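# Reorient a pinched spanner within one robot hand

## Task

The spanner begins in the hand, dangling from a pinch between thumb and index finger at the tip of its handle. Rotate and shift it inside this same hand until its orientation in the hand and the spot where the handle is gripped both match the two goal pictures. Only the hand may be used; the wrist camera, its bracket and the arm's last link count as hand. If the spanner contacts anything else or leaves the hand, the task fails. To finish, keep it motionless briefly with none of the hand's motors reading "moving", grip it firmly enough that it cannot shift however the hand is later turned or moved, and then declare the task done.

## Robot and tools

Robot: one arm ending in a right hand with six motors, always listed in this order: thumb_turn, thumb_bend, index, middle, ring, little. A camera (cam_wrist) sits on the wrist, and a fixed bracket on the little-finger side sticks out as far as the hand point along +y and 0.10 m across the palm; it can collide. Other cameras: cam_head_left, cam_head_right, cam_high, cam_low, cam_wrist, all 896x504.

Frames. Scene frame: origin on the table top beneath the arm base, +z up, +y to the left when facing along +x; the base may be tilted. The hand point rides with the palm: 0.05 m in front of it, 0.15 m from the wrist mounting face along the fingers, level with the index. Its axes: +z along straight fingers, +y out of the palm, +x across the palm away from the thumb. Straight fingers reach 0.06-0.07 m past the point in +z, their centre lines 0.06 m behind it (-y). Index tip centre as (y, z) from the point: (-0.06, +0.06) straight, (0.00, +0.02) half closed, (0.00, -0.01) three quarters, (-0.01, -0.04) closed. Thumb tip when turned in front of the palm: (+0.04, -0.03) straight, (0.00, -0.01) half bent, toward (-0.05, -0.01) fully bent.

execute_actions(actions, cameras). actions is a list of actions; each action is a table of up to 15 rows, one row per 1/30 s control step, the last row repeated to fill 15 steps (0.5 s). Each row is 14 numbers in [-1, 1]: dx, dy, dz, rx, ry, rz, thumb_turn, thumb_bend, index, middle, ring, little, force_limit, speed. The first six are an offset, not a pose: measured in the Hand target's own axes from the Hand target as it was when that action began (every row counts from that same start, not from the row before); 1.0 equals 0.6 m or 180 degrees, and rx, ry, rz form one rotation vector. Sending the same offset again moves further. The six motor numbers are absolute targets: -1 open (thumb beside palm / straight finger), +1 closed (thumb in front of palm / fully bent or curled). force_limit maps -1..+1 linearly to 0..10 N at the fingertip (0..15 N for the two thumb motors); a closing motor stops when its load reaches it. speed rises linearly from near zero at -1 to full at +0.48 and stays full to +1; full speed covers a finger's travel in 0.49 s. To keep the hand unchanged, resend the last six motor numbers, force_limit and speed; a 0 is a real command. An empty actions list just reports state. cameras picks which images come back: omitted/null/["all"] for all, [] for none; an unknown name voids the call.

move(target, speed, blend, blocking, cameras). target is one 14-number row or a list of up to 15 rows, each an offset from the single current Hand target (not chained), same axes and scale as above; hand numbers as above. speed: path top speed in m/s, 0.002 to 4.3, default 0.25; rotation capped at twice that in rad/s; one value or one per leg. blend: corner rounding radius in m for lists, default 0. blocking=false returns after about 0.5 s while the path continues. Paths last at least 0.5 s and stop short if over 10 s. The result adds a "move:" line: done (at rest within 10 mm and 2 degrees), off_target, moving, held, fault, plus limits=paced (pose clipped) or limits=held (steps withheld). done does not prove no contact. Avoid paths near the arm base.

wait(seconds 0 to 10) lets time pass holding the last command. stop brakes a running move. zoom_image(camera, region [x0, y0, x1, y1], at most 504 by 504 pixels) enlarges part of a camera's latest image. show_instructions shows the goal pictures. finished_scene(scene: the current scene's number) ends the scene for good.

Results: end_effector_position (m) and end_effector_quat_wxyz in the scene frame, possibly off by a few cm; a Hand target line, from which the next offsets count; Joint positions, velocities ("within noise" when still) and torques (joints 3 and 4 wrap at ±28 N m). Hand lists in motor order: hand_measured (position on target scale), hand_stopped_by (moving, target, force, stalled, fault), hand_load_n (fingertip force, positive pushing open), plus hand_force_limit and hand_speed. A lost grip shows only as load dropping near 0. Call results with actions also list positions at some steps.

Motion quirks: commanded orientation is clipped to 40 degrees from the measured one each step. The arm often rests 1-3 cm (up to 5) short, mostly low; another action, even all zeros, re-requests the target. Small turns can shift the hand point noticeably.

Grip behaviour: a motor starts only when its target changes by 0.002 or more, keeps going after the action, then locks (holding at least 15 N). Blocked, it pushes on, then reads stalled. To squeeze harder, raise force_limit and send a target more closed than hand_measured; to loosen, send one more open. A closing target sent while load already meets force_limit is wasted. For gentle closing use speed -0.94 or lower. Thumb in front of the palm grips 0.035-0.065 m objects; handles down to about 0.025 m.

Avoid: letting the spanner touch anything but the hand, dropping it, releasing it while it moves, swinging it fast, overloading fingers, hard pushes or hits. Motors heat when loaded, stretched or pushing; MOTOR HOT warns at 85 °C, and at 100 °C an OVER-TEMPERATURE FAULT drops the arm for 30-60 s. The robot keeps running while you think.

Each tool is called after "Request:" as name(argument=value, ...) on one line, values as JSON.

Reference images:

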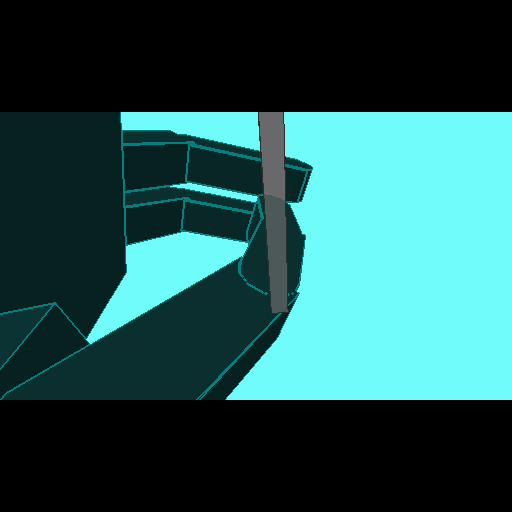

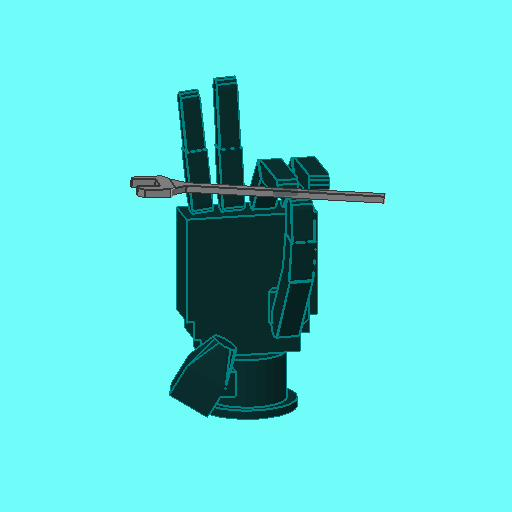

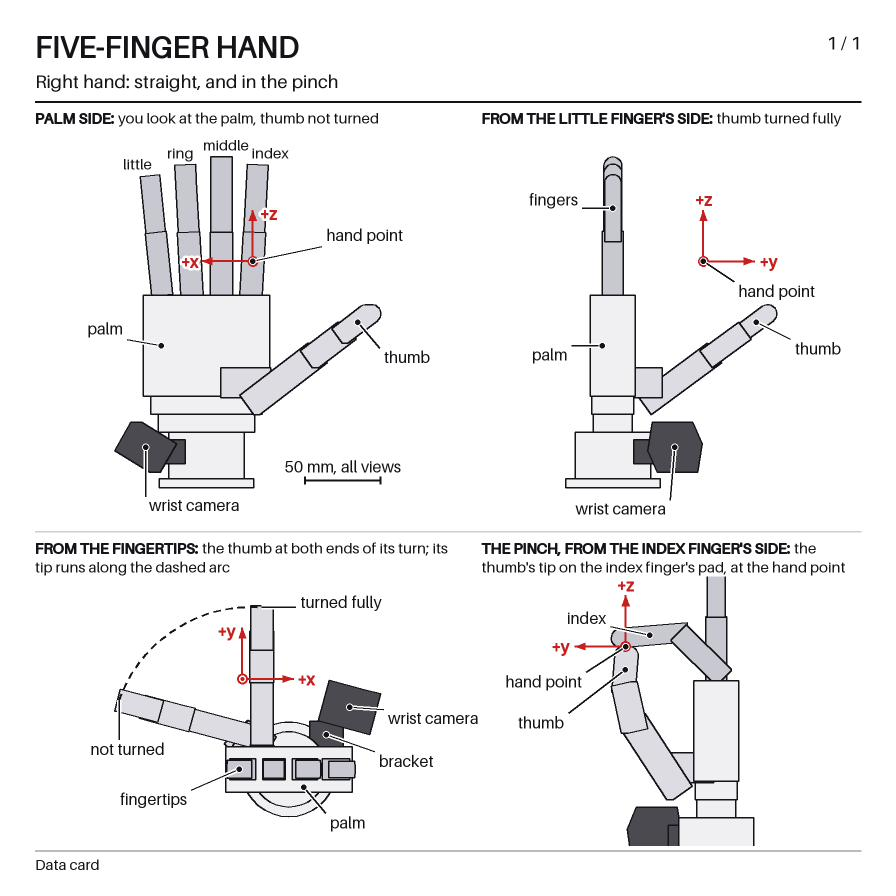

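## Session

Request:
execute_actions(actions=[])

Request:
show_instructions()

Scene clock: 0.00 s.
end_effector_position=(+0.4500, +0.0007, +0.3615) hand_measured=(+0.570, -0.026, +0.160, -1.000, -1.000, -1.000) hand_load_n=(-0.5, +1.0, +8.0, +0.0, +0.0, +0.0) hand_stopped_by=(target, target, target, target, target, target) hand_force_limit=0.00 hand_speed=-0.80 end_effector_quat_wxyz=(+0.503, -0.496, +0.478, -0.522)
Joint positions: [-0.121 0.793 0.594 0.254 -0.121 -0.022]
Joint velocities: within noise
Joint torques (N m): no reading
Heat: hottest waist 40 °C.
Hand target: +0.4530, +0.0005, +0.3754; +0.507, -0.491, +0.472, -0.528

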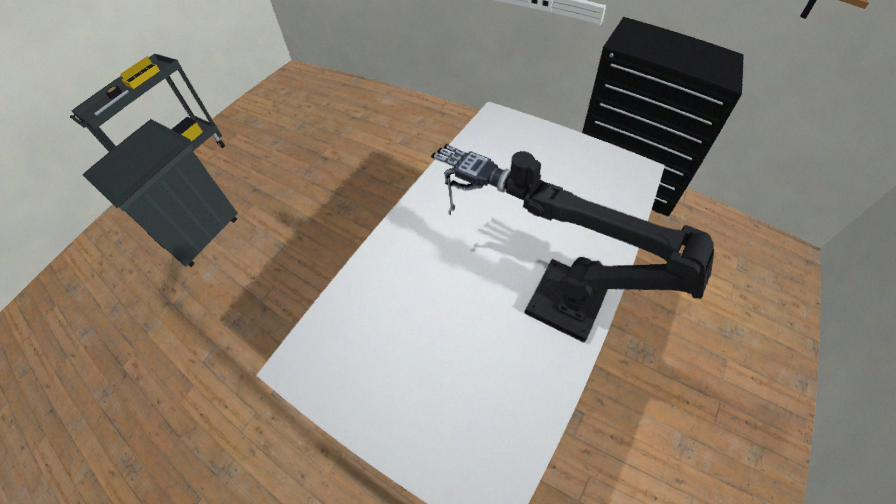

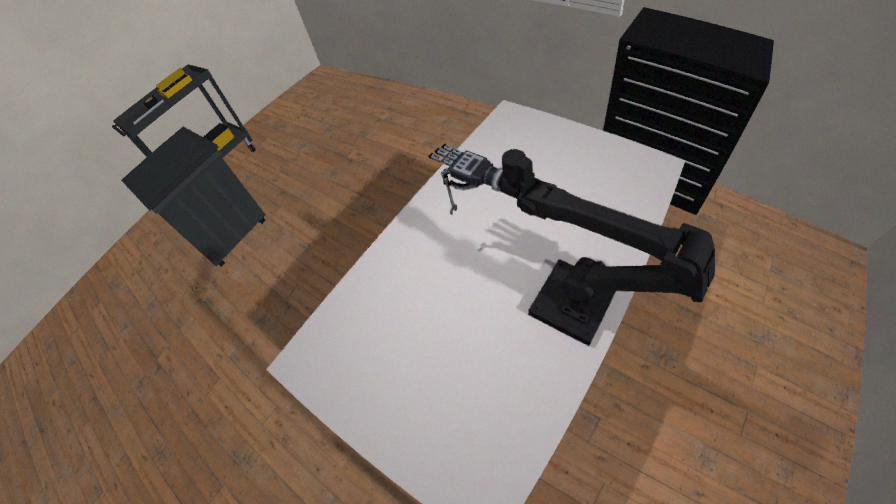

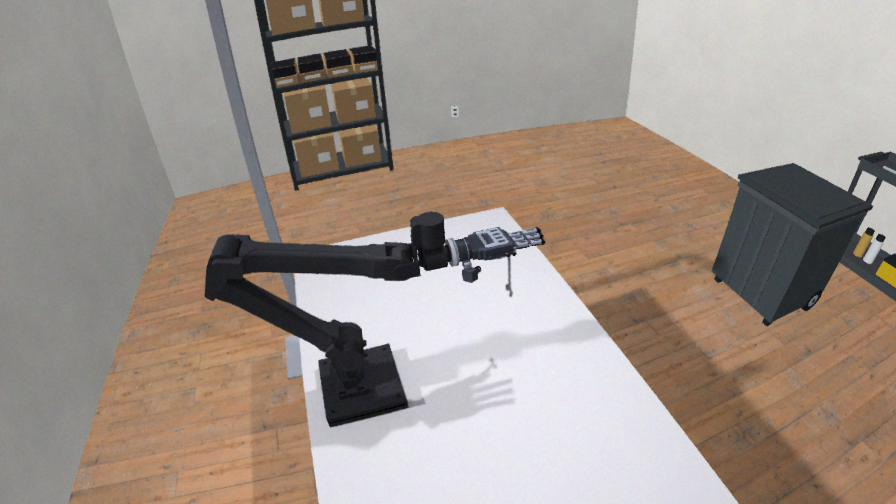

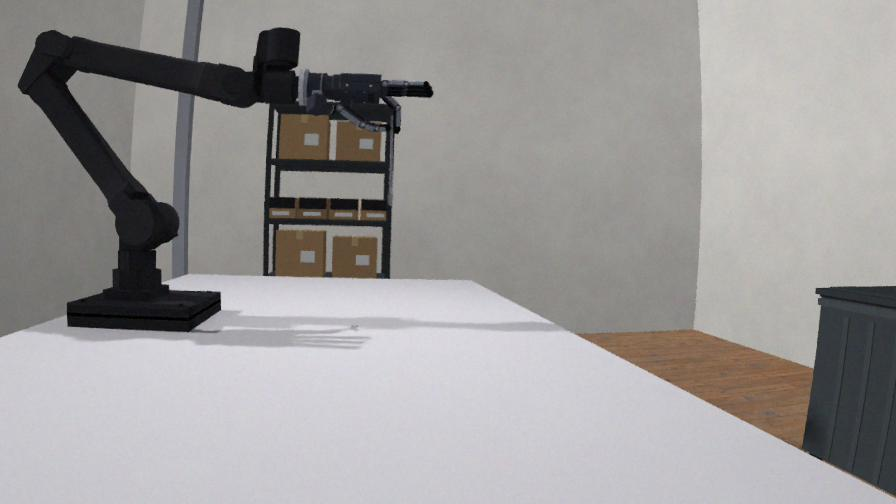

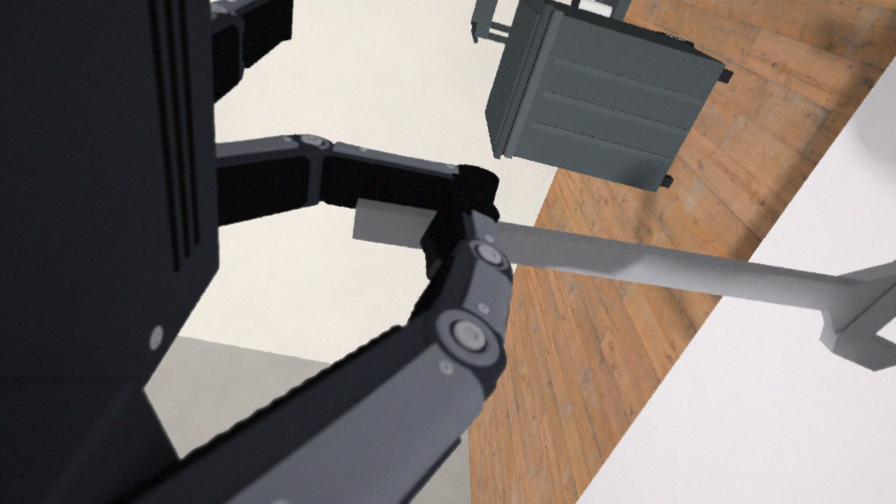

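Reference images for this scene: goal picture from the wrist camera place, goal picture looking into the palm, FIVE-FINGER HAND page 1.

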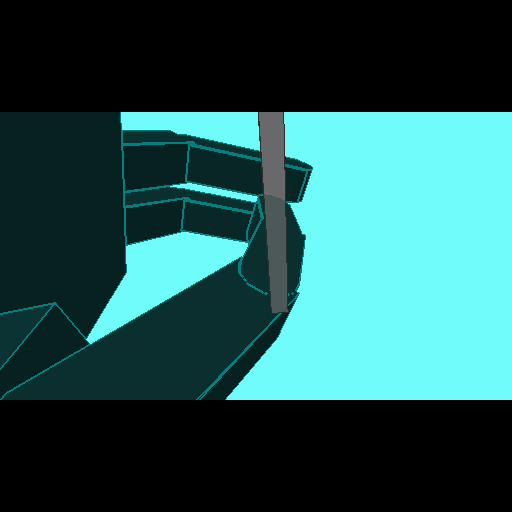

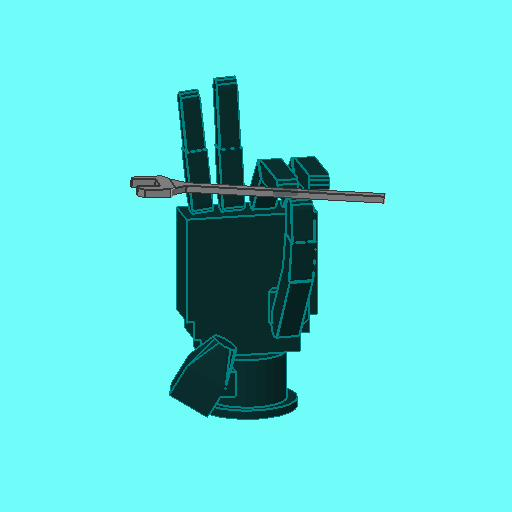

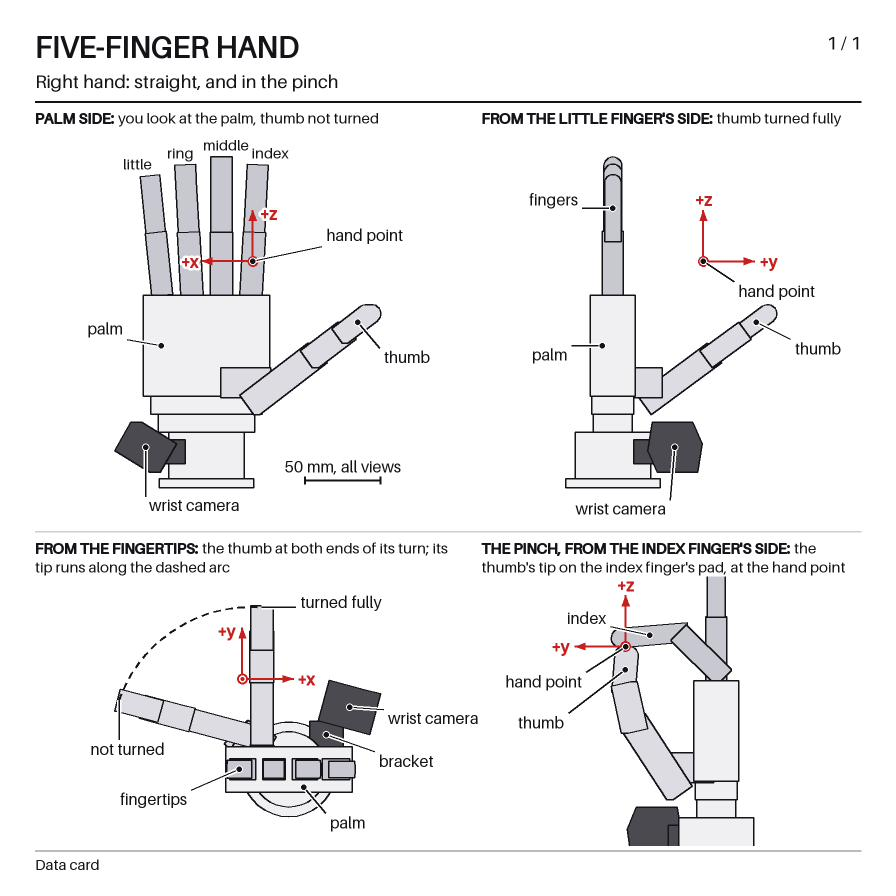

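Request:
move(target=[0,0,0.0,0,0,0.6,0.570,-0.026,0.160,-1,-1,-1,0,-0.8], speed=0.35, cameras=["cam_wrist"])

Request:
execute_actions(actions=[[[0,0,0,0,0,0,0.570,-0.026,0.155,0,0,0,0,-0.4],[0,0,0,0,0,0,0.570,-0.026,0.155,0.0,0,0,0,-0.4]]], cameras=["cam_wrist"])

Scene clock: 4.83 s.
end_effector_position=(+0.4524, -0.0027, +0.3736) hand_measured=(+0.570, -0.026, +0.158, -1.000, -1.000, -1.000) hand_load_n=(-0.5, +1.5, +7.0, +0.0, +0.0, +0.0) hand_stopped_by=(target, target, force, target, target, target) hand_force_limit=0.00 hand_speed=-0.80 end_effector_quat_wxyz=(+0.722, +0.091, +0.680, +0.091)
Joint positions: [-0.203 0.991 0.413 0.643 -0.196 1.851]
Joint velocities: within noise
Joint torques (N m): [0.38 -2.61 9.62 2.89 0.07 0.24]
Heat: hottest waist 39 °C.
Hand target: +0.4530, +0.0004, +0.3753; +0.726, +0.093, +0.675, +0.100
Off the commanded pose: 0.004 m, 1 deg.
move: done
Images, in order (width x height): cam_wrist 896x504.

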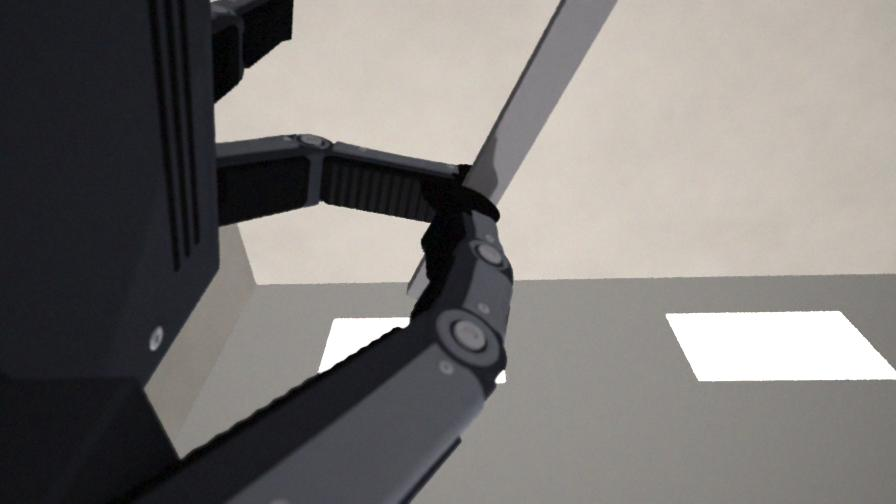

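Scene clock: 5.73 s.
end_effector_position=(+0.4524, -0.0025, +0.3734) hand_measured=(+0.570, -0.026, +0.154, +0.000, +0.000, +0.000) hand_load_n=(-0.5, +0.5, +4.5, +0.0, +0.0, +0.0) hand_stopped_by=(target, target, target, target, target, target) hand_force_limit=0.00 hand_speed=-0.40 end_effector_quat_wxyz=(+0.721, +0.092, +0.680, +0.092)
Joint positions: [-0.202 0.991 0.412 0.643 -0.195 1.855]
Joint velocities: within noise
Joint torques (N m): [0.44 -2.55 9.63 2.92 0.05 0.24]
Heat: hottest waist 39 °C.
Hand target: +0.4530, +0.0005, +0.3753; +0.726, +0.093, +0.675, +0.100
Off the commanded pose: 0.004 m, 1 deg.
Step readings (end_effector_position):
0: (+0.4524, -0.0027, +0.3736)
1: (+0.4524, -0.0027, +0.3736)
2: (+0.4524, -0.0027, +0.3736)
4: (+0.4524, -0.0027, +0.3736)
8: (+0.4524, -0.0025, +0.3737)
15: (+0.4525, -0.0027, +0.3736)
Images, in order (width x height): cam_wrist 896x504.

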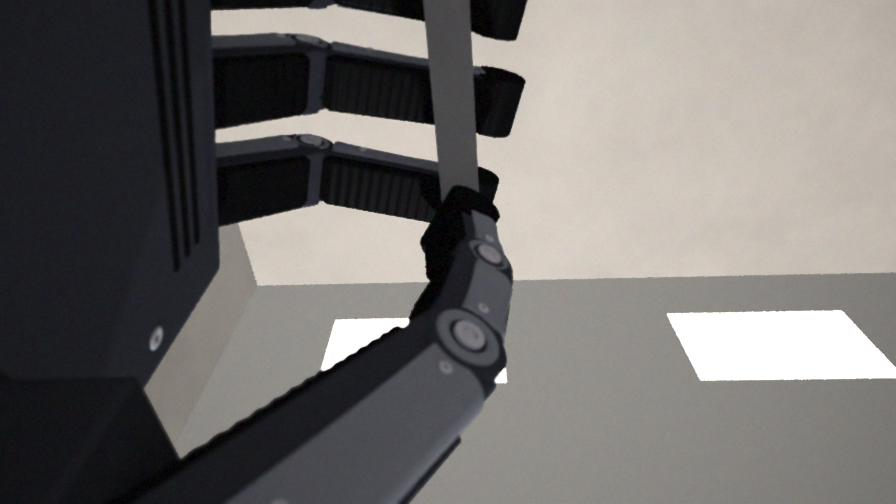

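Request:
move(target=[0,0,0.0,0,0,-0.05,0.570,-0.026,0.155,0,0,0,0,-0.4], speed=0.3, cameras=["cam_wrist"])

Scene clock: 7.43 s.
end_effector_position=(+0.4518, +0.0042, +0.3662) hand_measured=(+0.570, -0.026, +0.154, +0.000, +0.000, +0.000) hand_load_n=(-0.5, +1.0, +4.5, +0.0, +0.0, +0.0) hand_stopped_by=(target, target, target, target, target, target) hand_force_limit=0.00 hand_speed=-0.40 end_effector_quat_wxyz=(+0.726, +0.042, +0.685, +0.049)
Joint positions: [-0.208 0.991 0.412 0.643 -0.215 1.722]
Joint velocities: within noise
Joint torques (N m): [-0.85 -3.72 11.04 1.76 -0.09 0.04]
Heat: hottest waist 39 °C.
Hand target: +0.4530, +0.0004, +0.3753; +0.731, +0.040, +0.680, +0.043
Off the commanded pose: 0.010 m, 1 deg.
move: done
Images, in order (width x height): cam_wrist 896x504.

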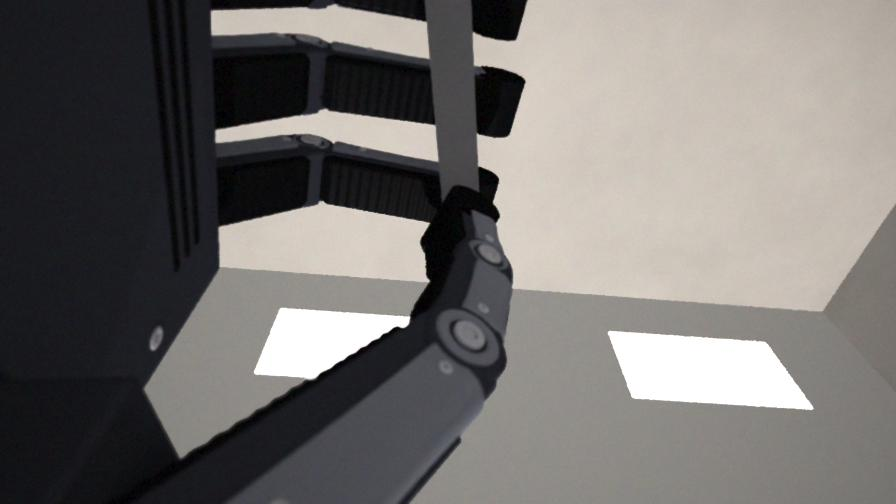

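Request:
execute_actions(actions=[[[0,0,0,0,0,0,0.570,-0.026,0.152,0,0,0,0,-0.94]]], cameras=["cam_wrist"])

Scene clock: 8.33 s.
end_effector_position=(+0.4518, +0.0042, +0.3662) hand_measured=(+0.570, -0.026, +0.152, +0.000, +0.000, +0.000) hand_load_n=(-0.5, +0.5, +3.5, +0.0, +0.0, +0.0) hand_stopped_by=(target, target, target, target, target, target) hand_force_limit=0.00 hand_speed=-0.94 end_effector_quat_wxyz=(+0.726, +0.041, +0.685, +0.049)
Joint positions: [-0.208 0.991 0.412 0.643 -0.215 1.722]
Joint velocities: within noise
Joint torques (N m): [-0.91 -3.78 11.06 1.76 -0.09 0.05]
Heat: hottest waist 39 °C.
Hand target: +0.4530, +0.0004, +0.3753; +0.731, +0.040, +0.680, +0.043
Off the commanded pose: 0.010 m, 1 deg.
Step readings (end_effector_position):
0: (+0.4518, +0.0042, +0.3662)
1: (+0.4518, +0.0042, +0.3662)
2: (+0.4518, +0.0042, +0.3662)
4: (+0.4518, +0.0042, +0.3662)
8: (+0.4518, +0.0042, +0.3662)
15: (+0.4518, +0.0042, +0.3662)
Images, in order (width x height): cam_wrist 896x504.

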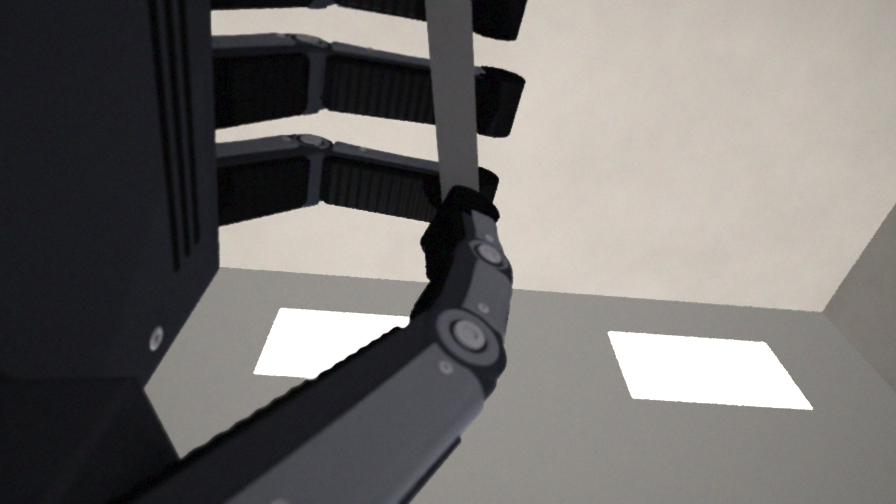

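Request:
move(target=[0,0,0.0,0,0,-0.055,0.570,-0.026,0.152,0,0,0,0,-0.94], speed=0.3, cameras=["cam_wrist"])

Scene clock: 9.93 s.
end_effector_position=(+0.4497, +0.0048, +0.3540) hand_measured=(+0.570, -0.026, +0.152, +0.000, +0.000, +0.000) hand_load_n=(-0.5, +1.0, +3.0, +0.0, +0.0, +0.0) hand_stopped_by=(target, target, target, target, target, target) hand_force_limit=0.00 hand_speed=-0.94 end_effector_quat_wxyz=(+0.721, -0.016, +0.693, -0.012)
Joint positions: [-0.229 0.976 0.412 0.608 -0.236 1.551]
Joint velocities: within noise
Joint torques (N m): [-0.91 -4.19 12.78 1.57 -0.09 0.03]
Heat: hottest waist 39 °C.
Hand target: +0.4530, +0.0004, +0.3753; +0.732, -0.019, +0.681, -0.021
Off the commanded pose: 0.022 m, 2 deg.
move: off_target
Images, in order (width x height): cam_wrist 896x504.

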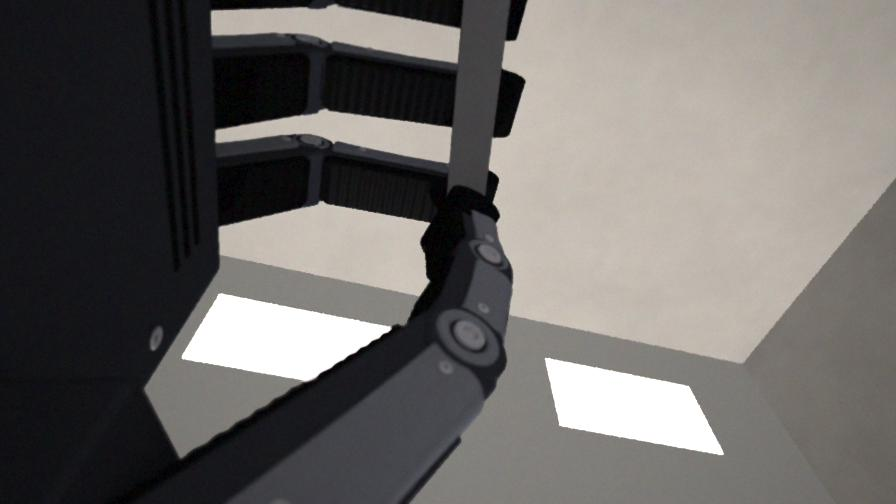

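Request:
execute_actions(actions=[[[0,0,0,0,0,0,0.570,-0.026,0.152,0.147,0.147,0.177,-0.8,-0.9]],[[0,0,0,0,0,0,0.570,-0.026,0.152,0.147,0.147,0.177,-0.8,-0.9]]], cameras=["cam_wrist"])

Scene clock: 11.50 s.
end_effector_position=(+0.4496, +0.0049, +0.3541) hand_measured=(+0.570, -0.026, +0.152, +0.146, +0.146, +0.174) hand_load_n=(+0.5, +3.0, +5.0, +0.0, +0.0, +1.0) hand_stopped_by=(target, target, target, target, target, force) hand_force_limit=-0.80 hand_speed=-0.90 end_effector_quat_wxyz=(+0.721, -0.016, +0.693, -0.012)
Joint positions: [-0.229 0.975 0.412 0.608 -0.237 1.55]
Joint velocities: within noise
Joint torques (N m): [-0.91 -4.19 12.78 1.54 -0.1 0.05]
Heat: hottest waist 39 °C.
Hand target: +0.4530, +0.0005, +0.3754; +0.732, -0.019, +0.681, -0.020
Off the commanded pose: 0.022 m, 2 deg.
Step readings (end_effector_position):
0: (+0.4497, +0.0048, +0.3540)
1: (+0.4497, +0.0048, +0.3540)
2: (+0.4497, +0.0048, +0.3540)
4: (+0.4497, +0.0048, +0.3539)
8: (+0.4496, +0.0048, +0.3541)
15: (+0.4496, +0.0049, +0.3541)
16: (+0.4496, +0.0049, +0.3541)
17: (+0.4496, +0.0049, +0.3541)
19: (+0.4496, +0.0049, +0.3541)
23: (+0.4496, +0.0049, +0.3541)
30: (+0.4496, +0.0049, +0.3541)
Images, in order (width x height): cam_wrist 896x504.

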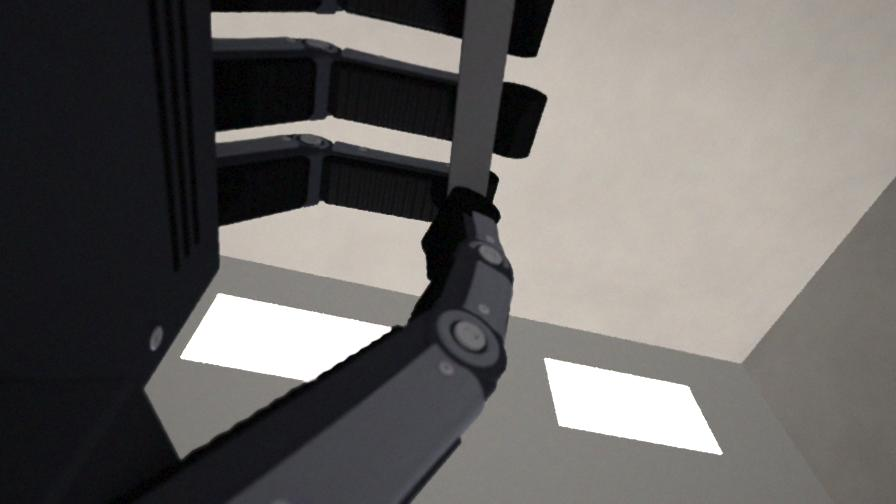

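Request:
move(target=[[0.07,0.004,-0.055,-0.0275,0.498,0,0.570,-0.026,0.152,0.147,0.147,0.177,-0.8,-0.9],[0.07,0.004,-0.055,-0.4046,0.3622,-0.3849,0.570,-0.026,0.152,0.147,0.147,0.177,-0.8,-0.9],[0.07,0.004,-0.055,-0.7043,-0.0389,-0.7071,0.570,-0.026,0.152,0.147,0.147,0.177,-0.8,-0.9]], speed=0.35, cameras=["cam_wrist","cam_low"])

Request:
zoom_image(camera="cam_low", region=[350, 100, 480, 190])

Scene clock: 20.77 s.
end_effector_position=(+0.4249, -0.0018, +0.3262) hand_measured=(+0.570, -0.026, +0.152, +0.146, +0.146, +0.174) hand_load_n=(+1.0, +3.0, +5.0, +0.0, +0.0, +2.0) hand_stopped_by=(target, target, target, target, target, force) hand_force_limit=-0.80 hand_speed=-0.90 end_effector_quat_wxyz=(+0.002, +0.999, +0.017, +0.031)
Joint positions: [0.128 1.489 1.613 -1.627 0.001 -1.479]
Joint velocities: within noise
Joint torques (N m): [0.21 -11.05 9.48 0.31 0 -0.04]
Heat: hottest waist 39 °C.
Hand target: +0.4232, +0.0005, +0.3309; +0.000, +0.999, +0.026, +0.038
Off the commanded pose: 0.006 m, 1 deg.
move: done
Images, in order (width x height): cam_low 896x504, cam_wrist 896x504.

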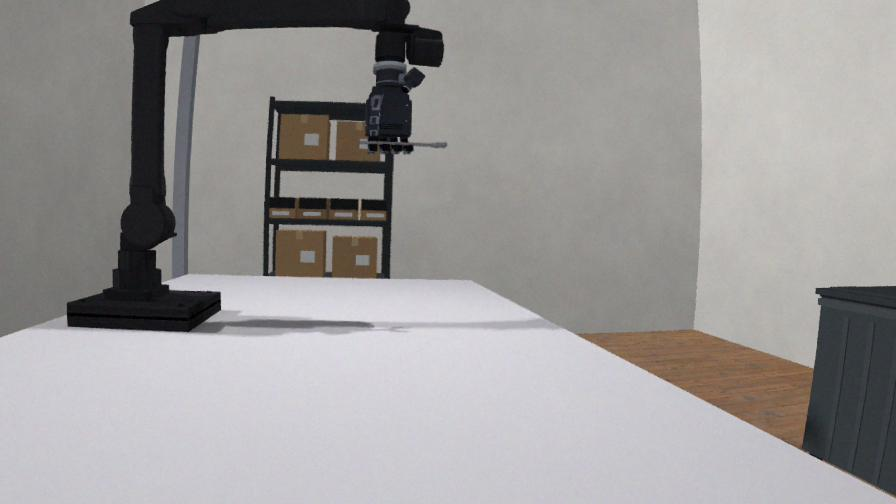

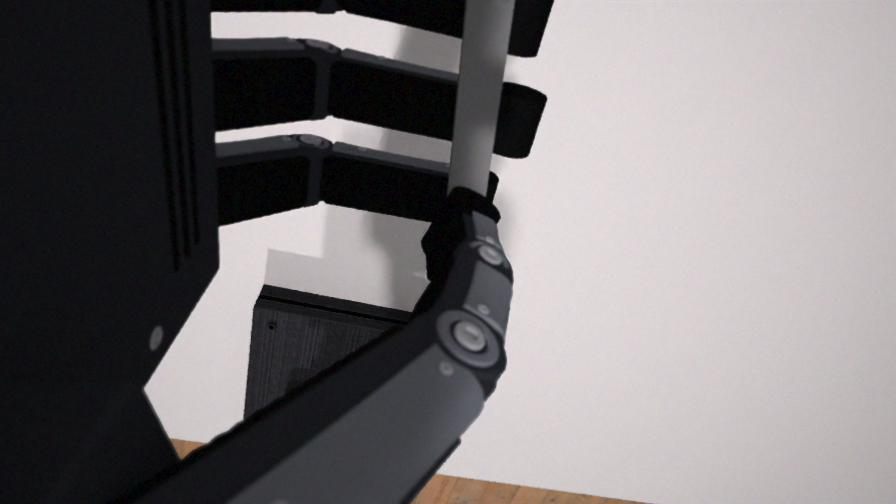

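Scaled by 3.877 from the camera's 896x504 image, which has a finer 1280x720 frame.

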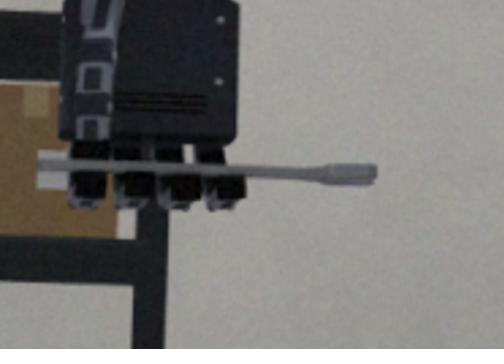

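Request:
move(target=[-0.0325,0.0055,-0.05,0.052,0.301,0,0.570,-0.026,0.152,0.147,0.147,0.177,-0.8,-0.9], speed=0.25, cameras=["cam_wrist","cam_low"])

Request:
zoom_image(camera="cam_low", region=[330, 50, 460, 180])

Scene clock: 24.03 s.
end_effector_position=(+0.3991, -0.0006, +0.3511) hand_measured=(+0.570, -0.026, +0.152, +0.146, +0.146, +0.174) hand_load_n=(+1.0, +3.0, +5.0, +0.0, +0.0, +1.5) hand_stopped_by=(target, target, target, target, target, force) hand_force_limit=-0.80 hand_speed=-0.90 end_effector_quat_wxyz=(-0.091, +0.877, +0.030, +0.470)
Joint positions: [0.071 0.796 0.914 -0.689 -0.135 -1.491]
Joint velocities: within noise
Joint torques (N m): [-0.97 -3.02 11.07 2.55 -0.11 0.03]
Heat: hottest waist 39 °C.
Hand target: +0.4017, -0.0039, +0.3594; -0.090, +0.869, +0.026, +0.486
Off the commanded pose: 0.009 m, 2 deg.
move: done
Images, in order (width x height): cam_low 896x504, cam_wrist 896x504.

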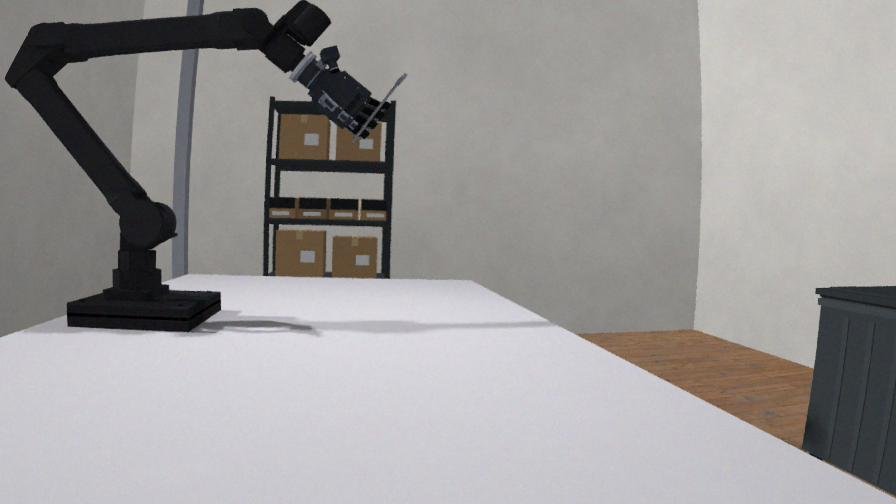

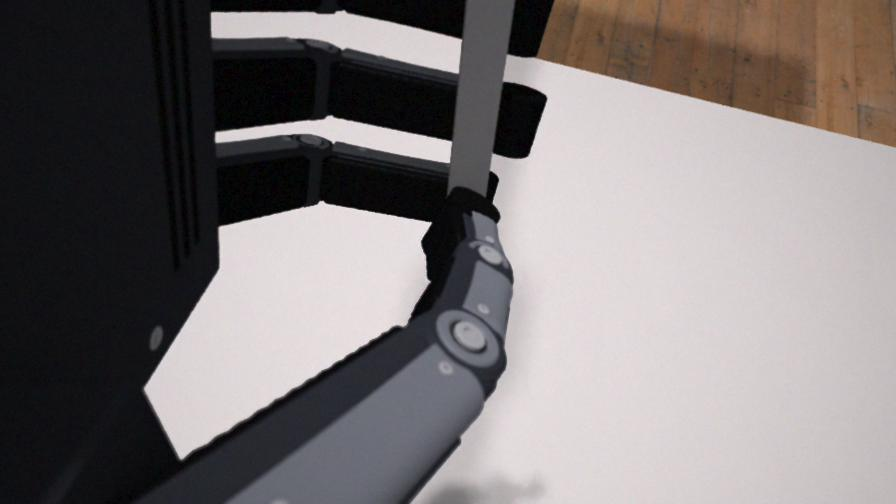

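Scaled by 3.877 from the camera's 896x504 image, which has a finer 1280x720 frame.

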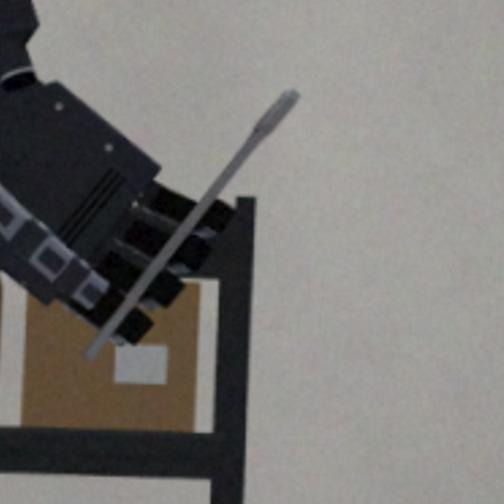

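Request:
execute_actions(actions=[[[0,0,0,0,0,0,0.570,-0.026,0.147,0.147,0.147,0.177,-0.5,-0.9]],[[0,0,0,0,0,0,1.0,-0.026,0.147,0.147,0.147,0.177,-0.5,-0.8]],[[0,0,0,0,0,0,1.0,-0.026,0.147,0.147,0.147,0.177,-0.5,-0.8]]], cameras=["cam_wrist","cam_low"])

Request:
zoom_image(camera="cam_low", region=[330, 50, 460, 180])

Scene clock: 26.20 s.
end_effector_position=(+0.3991, -0.0006, +0.3512) hand_measured=(+0.996, -0.026, +0.146, +0.146, +0.146, +0.174) hand_load_n=(+3.5, +2.5, +4.0, +0.0, +0.0, +3.0) hand_stopped_by=(force, target, force, target, target, force) hand_force_limit=-0.50 hand_speed=-0.80 end_effector_quat_wxyz=(-0.091, +0.877, +0.030, +0.471)
Joint positions: [0.071 0.796 0.914 -0.689 -0.135 -1.491]
Joint velocities: within noise
Joint torques (N m): [-0.91 -3.14 11.08 2.69 -0.11 0.03]
Heat: hottest waist 39 °C.
Hand target: +0.4017, -0.0039, +0.3595; -0.090, +0.869, +0.026, +0.486
Off the commanded pose: 0.009 m, 2 deg.
Step readings (end_effector_position):
0: (+0.3991, -0.0006, +0.3512)
1: (+0.3991, -0.0006, +0.3512)
2: (+0.3991, -0.0006, +0.3512)
4: (+0.3991, -0.0006, +0.3512)
8: (+0.3991, -0.0006, +0.3512)
15: (+0.3991, -0.0006, +0.3512)
16: (+0.3991, -0.0006, +0.3512)
17: (+0.3991, -0.0006, +0.3512)
19: (+0.3991, -0.0006, +0.3512)
23: (+0.3991, -0.0006, +0.3512)
30: (+0.3991, -0.0006, +0.3512)
31: (+0.3991, -0.0006, +0.3512)
32: (+0.3991, -0.0006, +0.3512)
34: (+0.3991, -0.0006, +0.3512)
38: (+0.3991, -0.0006, +0.3512)
45: (+0.3991, -0.0006, +0.3512)
Images, in order (width x height): cam_low 896x504, cam_wrist 896x504.

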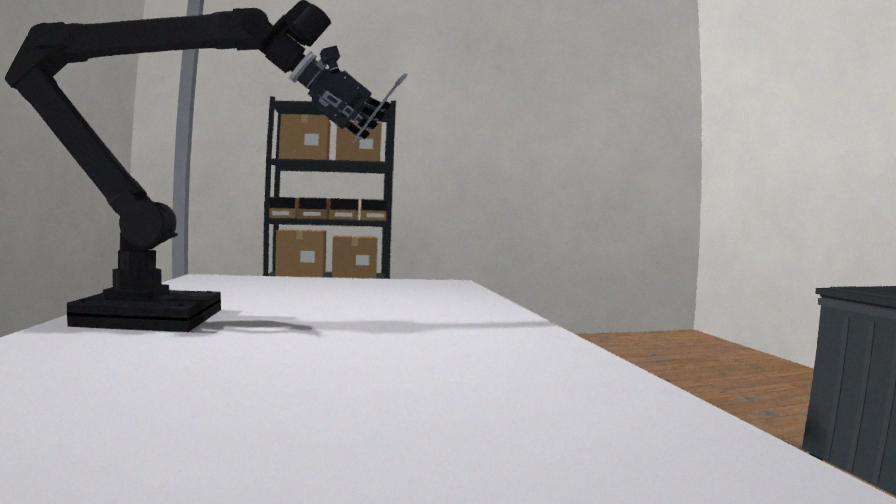

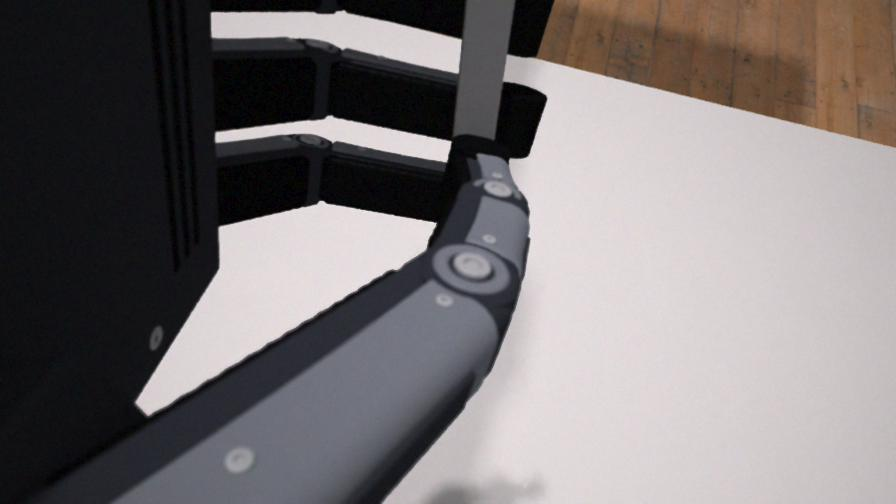

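Scaled by 3.877 from the camera's 896x504 image, which has a finer 1280x720 frame.

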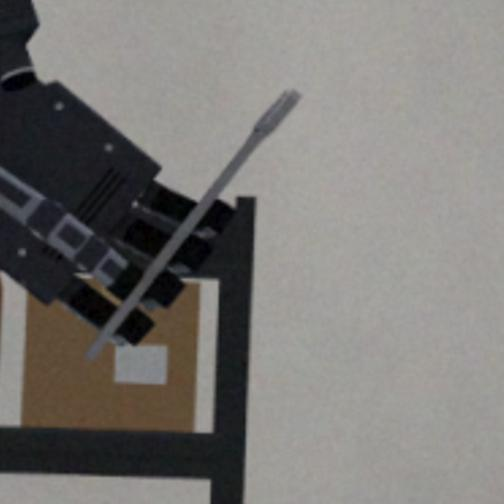

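Request:
execute_actions(actions=[[[0,0,0,0,0,0,1.0,-0.026,0.144,0.148,0.150,0.168,-0.5,-0.9]],[[0,0,0,0,0,0,0.85,-0.06,0.147,0.152,0.150,0.168,-0.5,-0.9]],[[0,0,0,0,0,0,0.7,-0.095,0.150,0.156,0.150,0.168,-0.5,-0.9]]], cameras=["cam_wrist","cam_low"])

Request:
zoom_image(camera="cam_low", region=[330, 50, 460, 180])

Scene clock: 28.80 s.
end_effector_position=(+0.3993, -0.0006, +0.3507) hand_measured=(+0.700, -0.096, +0.150, +0.156, +0.150, +0.168) hand_load_n=(+0.5, +0.0, +0.0, +0.0, +0.0, +0.5) hand_stopped_by=(target, target, target, target, target, target) hand_force_limit=-0.50 hand_speed=-0.90 end_effector_quat_wxyz=(-0.091, +0.877, +0.029, +0.471)
Joint positions: [0.071 0.796 0.913 -0.686 -0.135 -1.489]
Joint velocities: within noise
Joint torques (N m): [-0.91 -3.08 11.21 2.61 -0.1 0.01]
Heat: hottest waist 39 °C.
Hand target: +0.4017, -0.0039, +0.3594; -0.090, +0.869, +0.026, +0.486
Off the commanded pose: 0.010 m, 2 deg.
Step readings (end_effector_position):
0: (+0.3991, -0.0006, +0.3512)
1: (+0.3991, -0.0006, +0.3512)
2: (+0.3991, -0.0006, +0.3512)
4: (+0.3991, -0.0006, +0.3512)
8: (+0.3991, -0.0008, +0.3512)
15: (+0.3991, -0.0008, +0.3512)
16: (+0.3991, -0.0008, +0.3512)
17: (+0.3991, -0.0008, +0.3512)
19: (+0.3991, -0.0008, +0.3512)
23: (+0.3992, -0.0007, +0.3512)
30: (+0.3992, -0.0007, +0.3512)
31: (+0.3992, -0.0007, +0.3512)
32: (+0.3992, -0.0007, +0.3512)
34: (+0.3992, -0.0007, +0.3512)
38: (+0.3992, -0.0007, +0.3512)
45: (+0.3993, -0.0006, +0.3507)
Images, in order (width x height): cam_low 896x504, cam_wrist 896x504.

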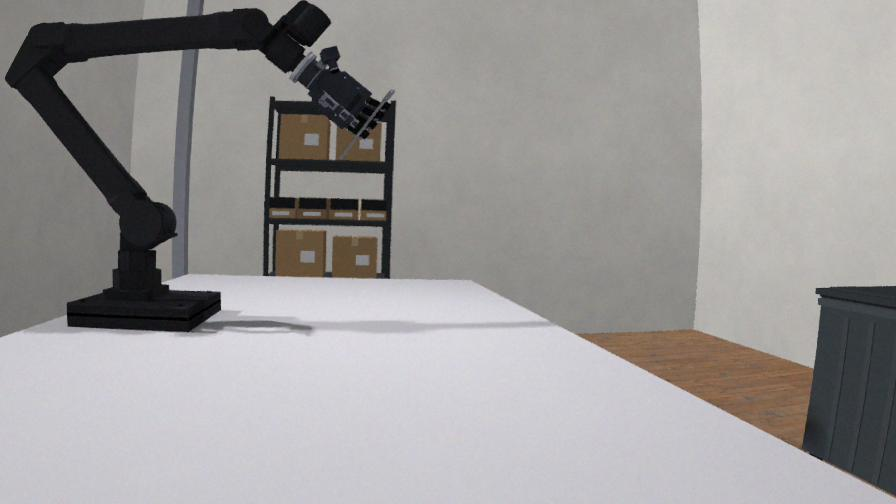

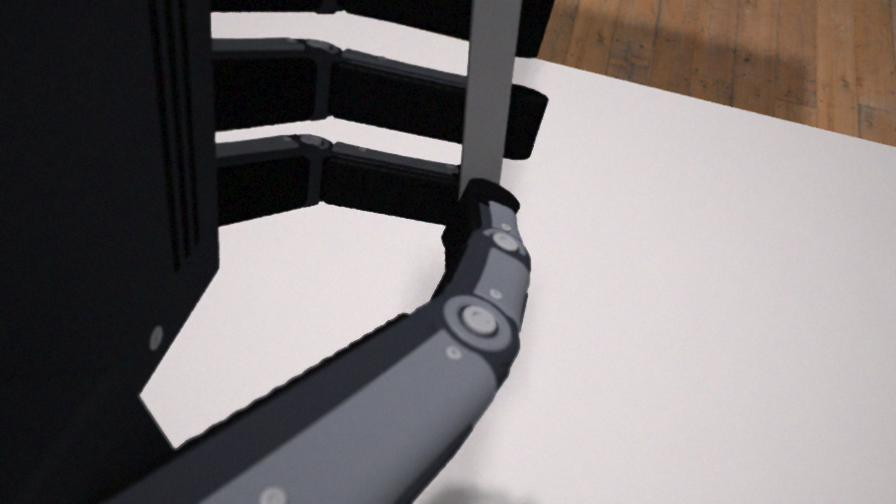

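Scaled by 3.877 from the camera's 896x504 image, which has a finer 1280x720 frame.

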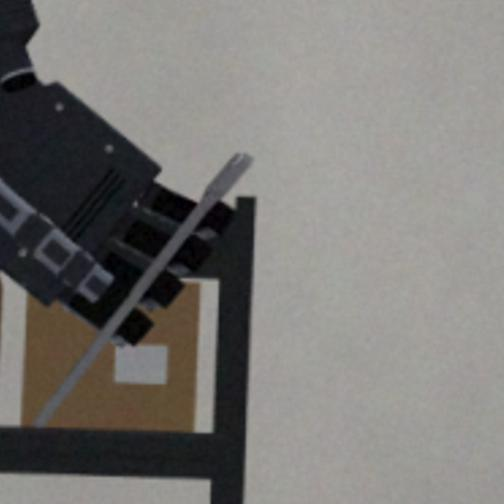

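Request:
execute_actions(actions=[[[0,0,0,0,0,0,0.7,-0.095,0.17,0.17,0.150,0.168,-0.6,-0.93]]], cameras=["cam_wrist"])

Request:
zoom_image(camera="cam_wrist", region=[400, 150, 600, 350])

Scene clock: 29.77 s.
end_effector_position=(+0.3993, -0.0006, +0.3507) hand_measured=(+0.700, -0.096, +0.162, +0.168, +0.150, +0.168) hand_load_n=(+0.0, +0.5, +2.5, +3.0, +0.0, +0.0) hand_stopped_by=(target, target, force, force, target, target) hand_force_limit=-0.60 hand_speed=-0.93 end_effector_quat_wxyz=(-0.091, +0.877, +0.029, +0.471)
Joint positions: [0.071 0.796 0.913 -0.686 -0.135 -1.489]
Joint velocities: within noise
Joint torques (N m): [-0.91 -3.08 11.22 2.61 -0.1 0.02]
Heat: hottest waist 39 °C.
Hand target: +0.4017, -0.0039, +0.3594; -0.090, +0.869, +0.026, +0.486
Off the commanded pose: 0.010 m, 2 deg.
Step readings (end_effector_position):
0: (+0.3993, -0.0006, +0.3507)
1: (+0.3993, -0.0006, +0.3507)
2: (+0.3993, -0.0006, +0.3507)
4: (+0.3993, -0.0006, +0.3507)
8: (+0.3993, -0.0006, +0.3507)
15: (+0.3993, -0.0006, +0.3507)
Images, in order (width x height): cam_wrist 896x504.

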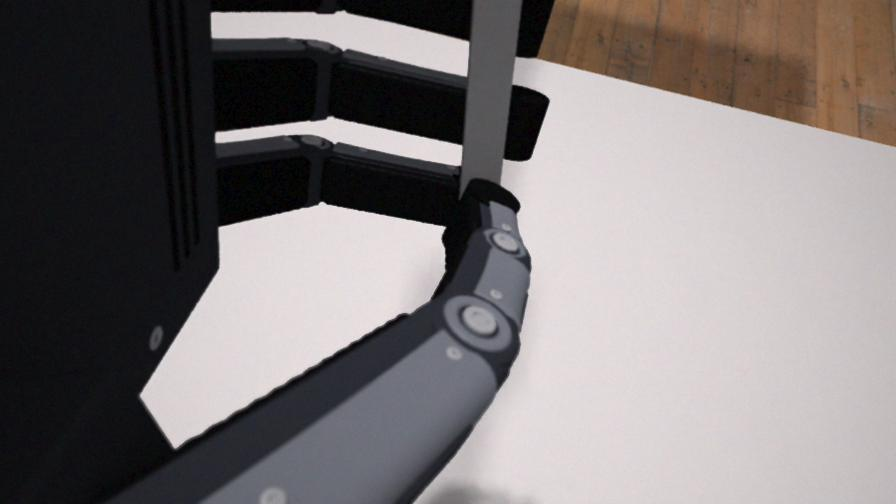

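Scaled by 2.520 from the camera's 896x504 image, which has a finer 1280x720 frame.

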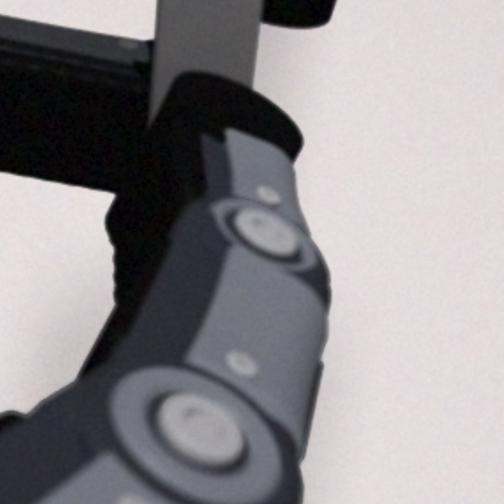

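Request:
move(target=[[-0.0207,0.0103,0.051,-0.053,-0.3064,0,0.7,-0.095,0.17,0.17,0.150,0.168,-0.6,-0.93],[-0.0207,0.0103,0.051,-0.2941,-0.1853,0.486,0.7,-0.095,0.17,0.17,0.150,0.168,-0.6,-0.93],[-0.0207,0.0103,0.051,0.4269,-0.1207,-0.8299,0.7,-0.095,0.17,0.17,0.150,0.168,-0.6,-0.93]], speed=0.4, cameras=["cam_wrist","cam_low"])

Scene clock: 38.00 s.
end_effector_position=(+0.4204, -0.0071, +0.3285) hand_measured=(+0.700, -0.096, +0.162, +0.168, +0.150, +0.168) hand_load_n=(+0.0, +0.5, +2.5, +3.0, +0.0, +0.0) hand_stopped_by=(target, target, force, force, target, target) hand_force_limit=-0.60 hand_speed=-0.93 end_effector_quat_wxyz=(+0.019, +0.078, +0.997, +0.003)
Joint positions: [-0.176 1.323 1.439 -1.648 -0.019 1.55]
Joint velocities: within noise
Joint torques (N m): [0.44 -8.53 9.39 0.64 -0.03 0.14]
Heat: hottest waist 39 °C.
Hand target: +0.4217, -0.0038, +0.3326; +0.029, +0.078, +0.996, +0.001
Off the commanded pose: 0.005 m, 1 deg.
move: done
Images, in order (width x height): cam_low 896x504, cam_wrist 896x504.

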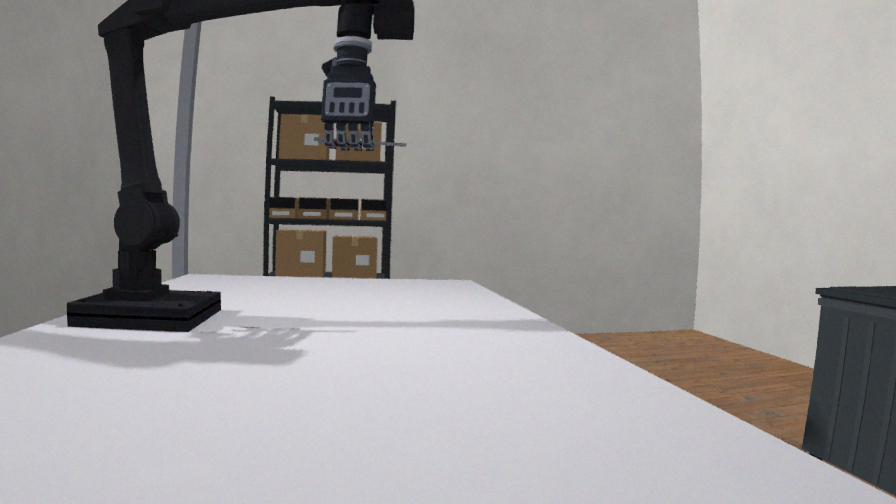

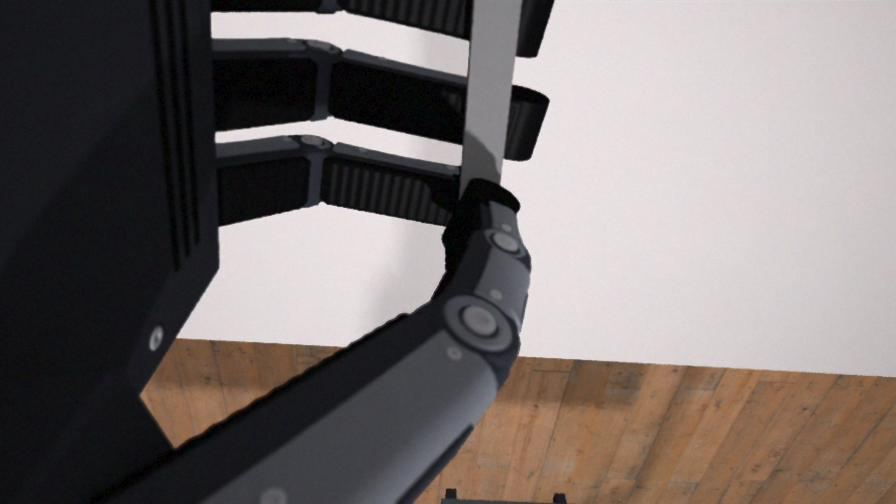

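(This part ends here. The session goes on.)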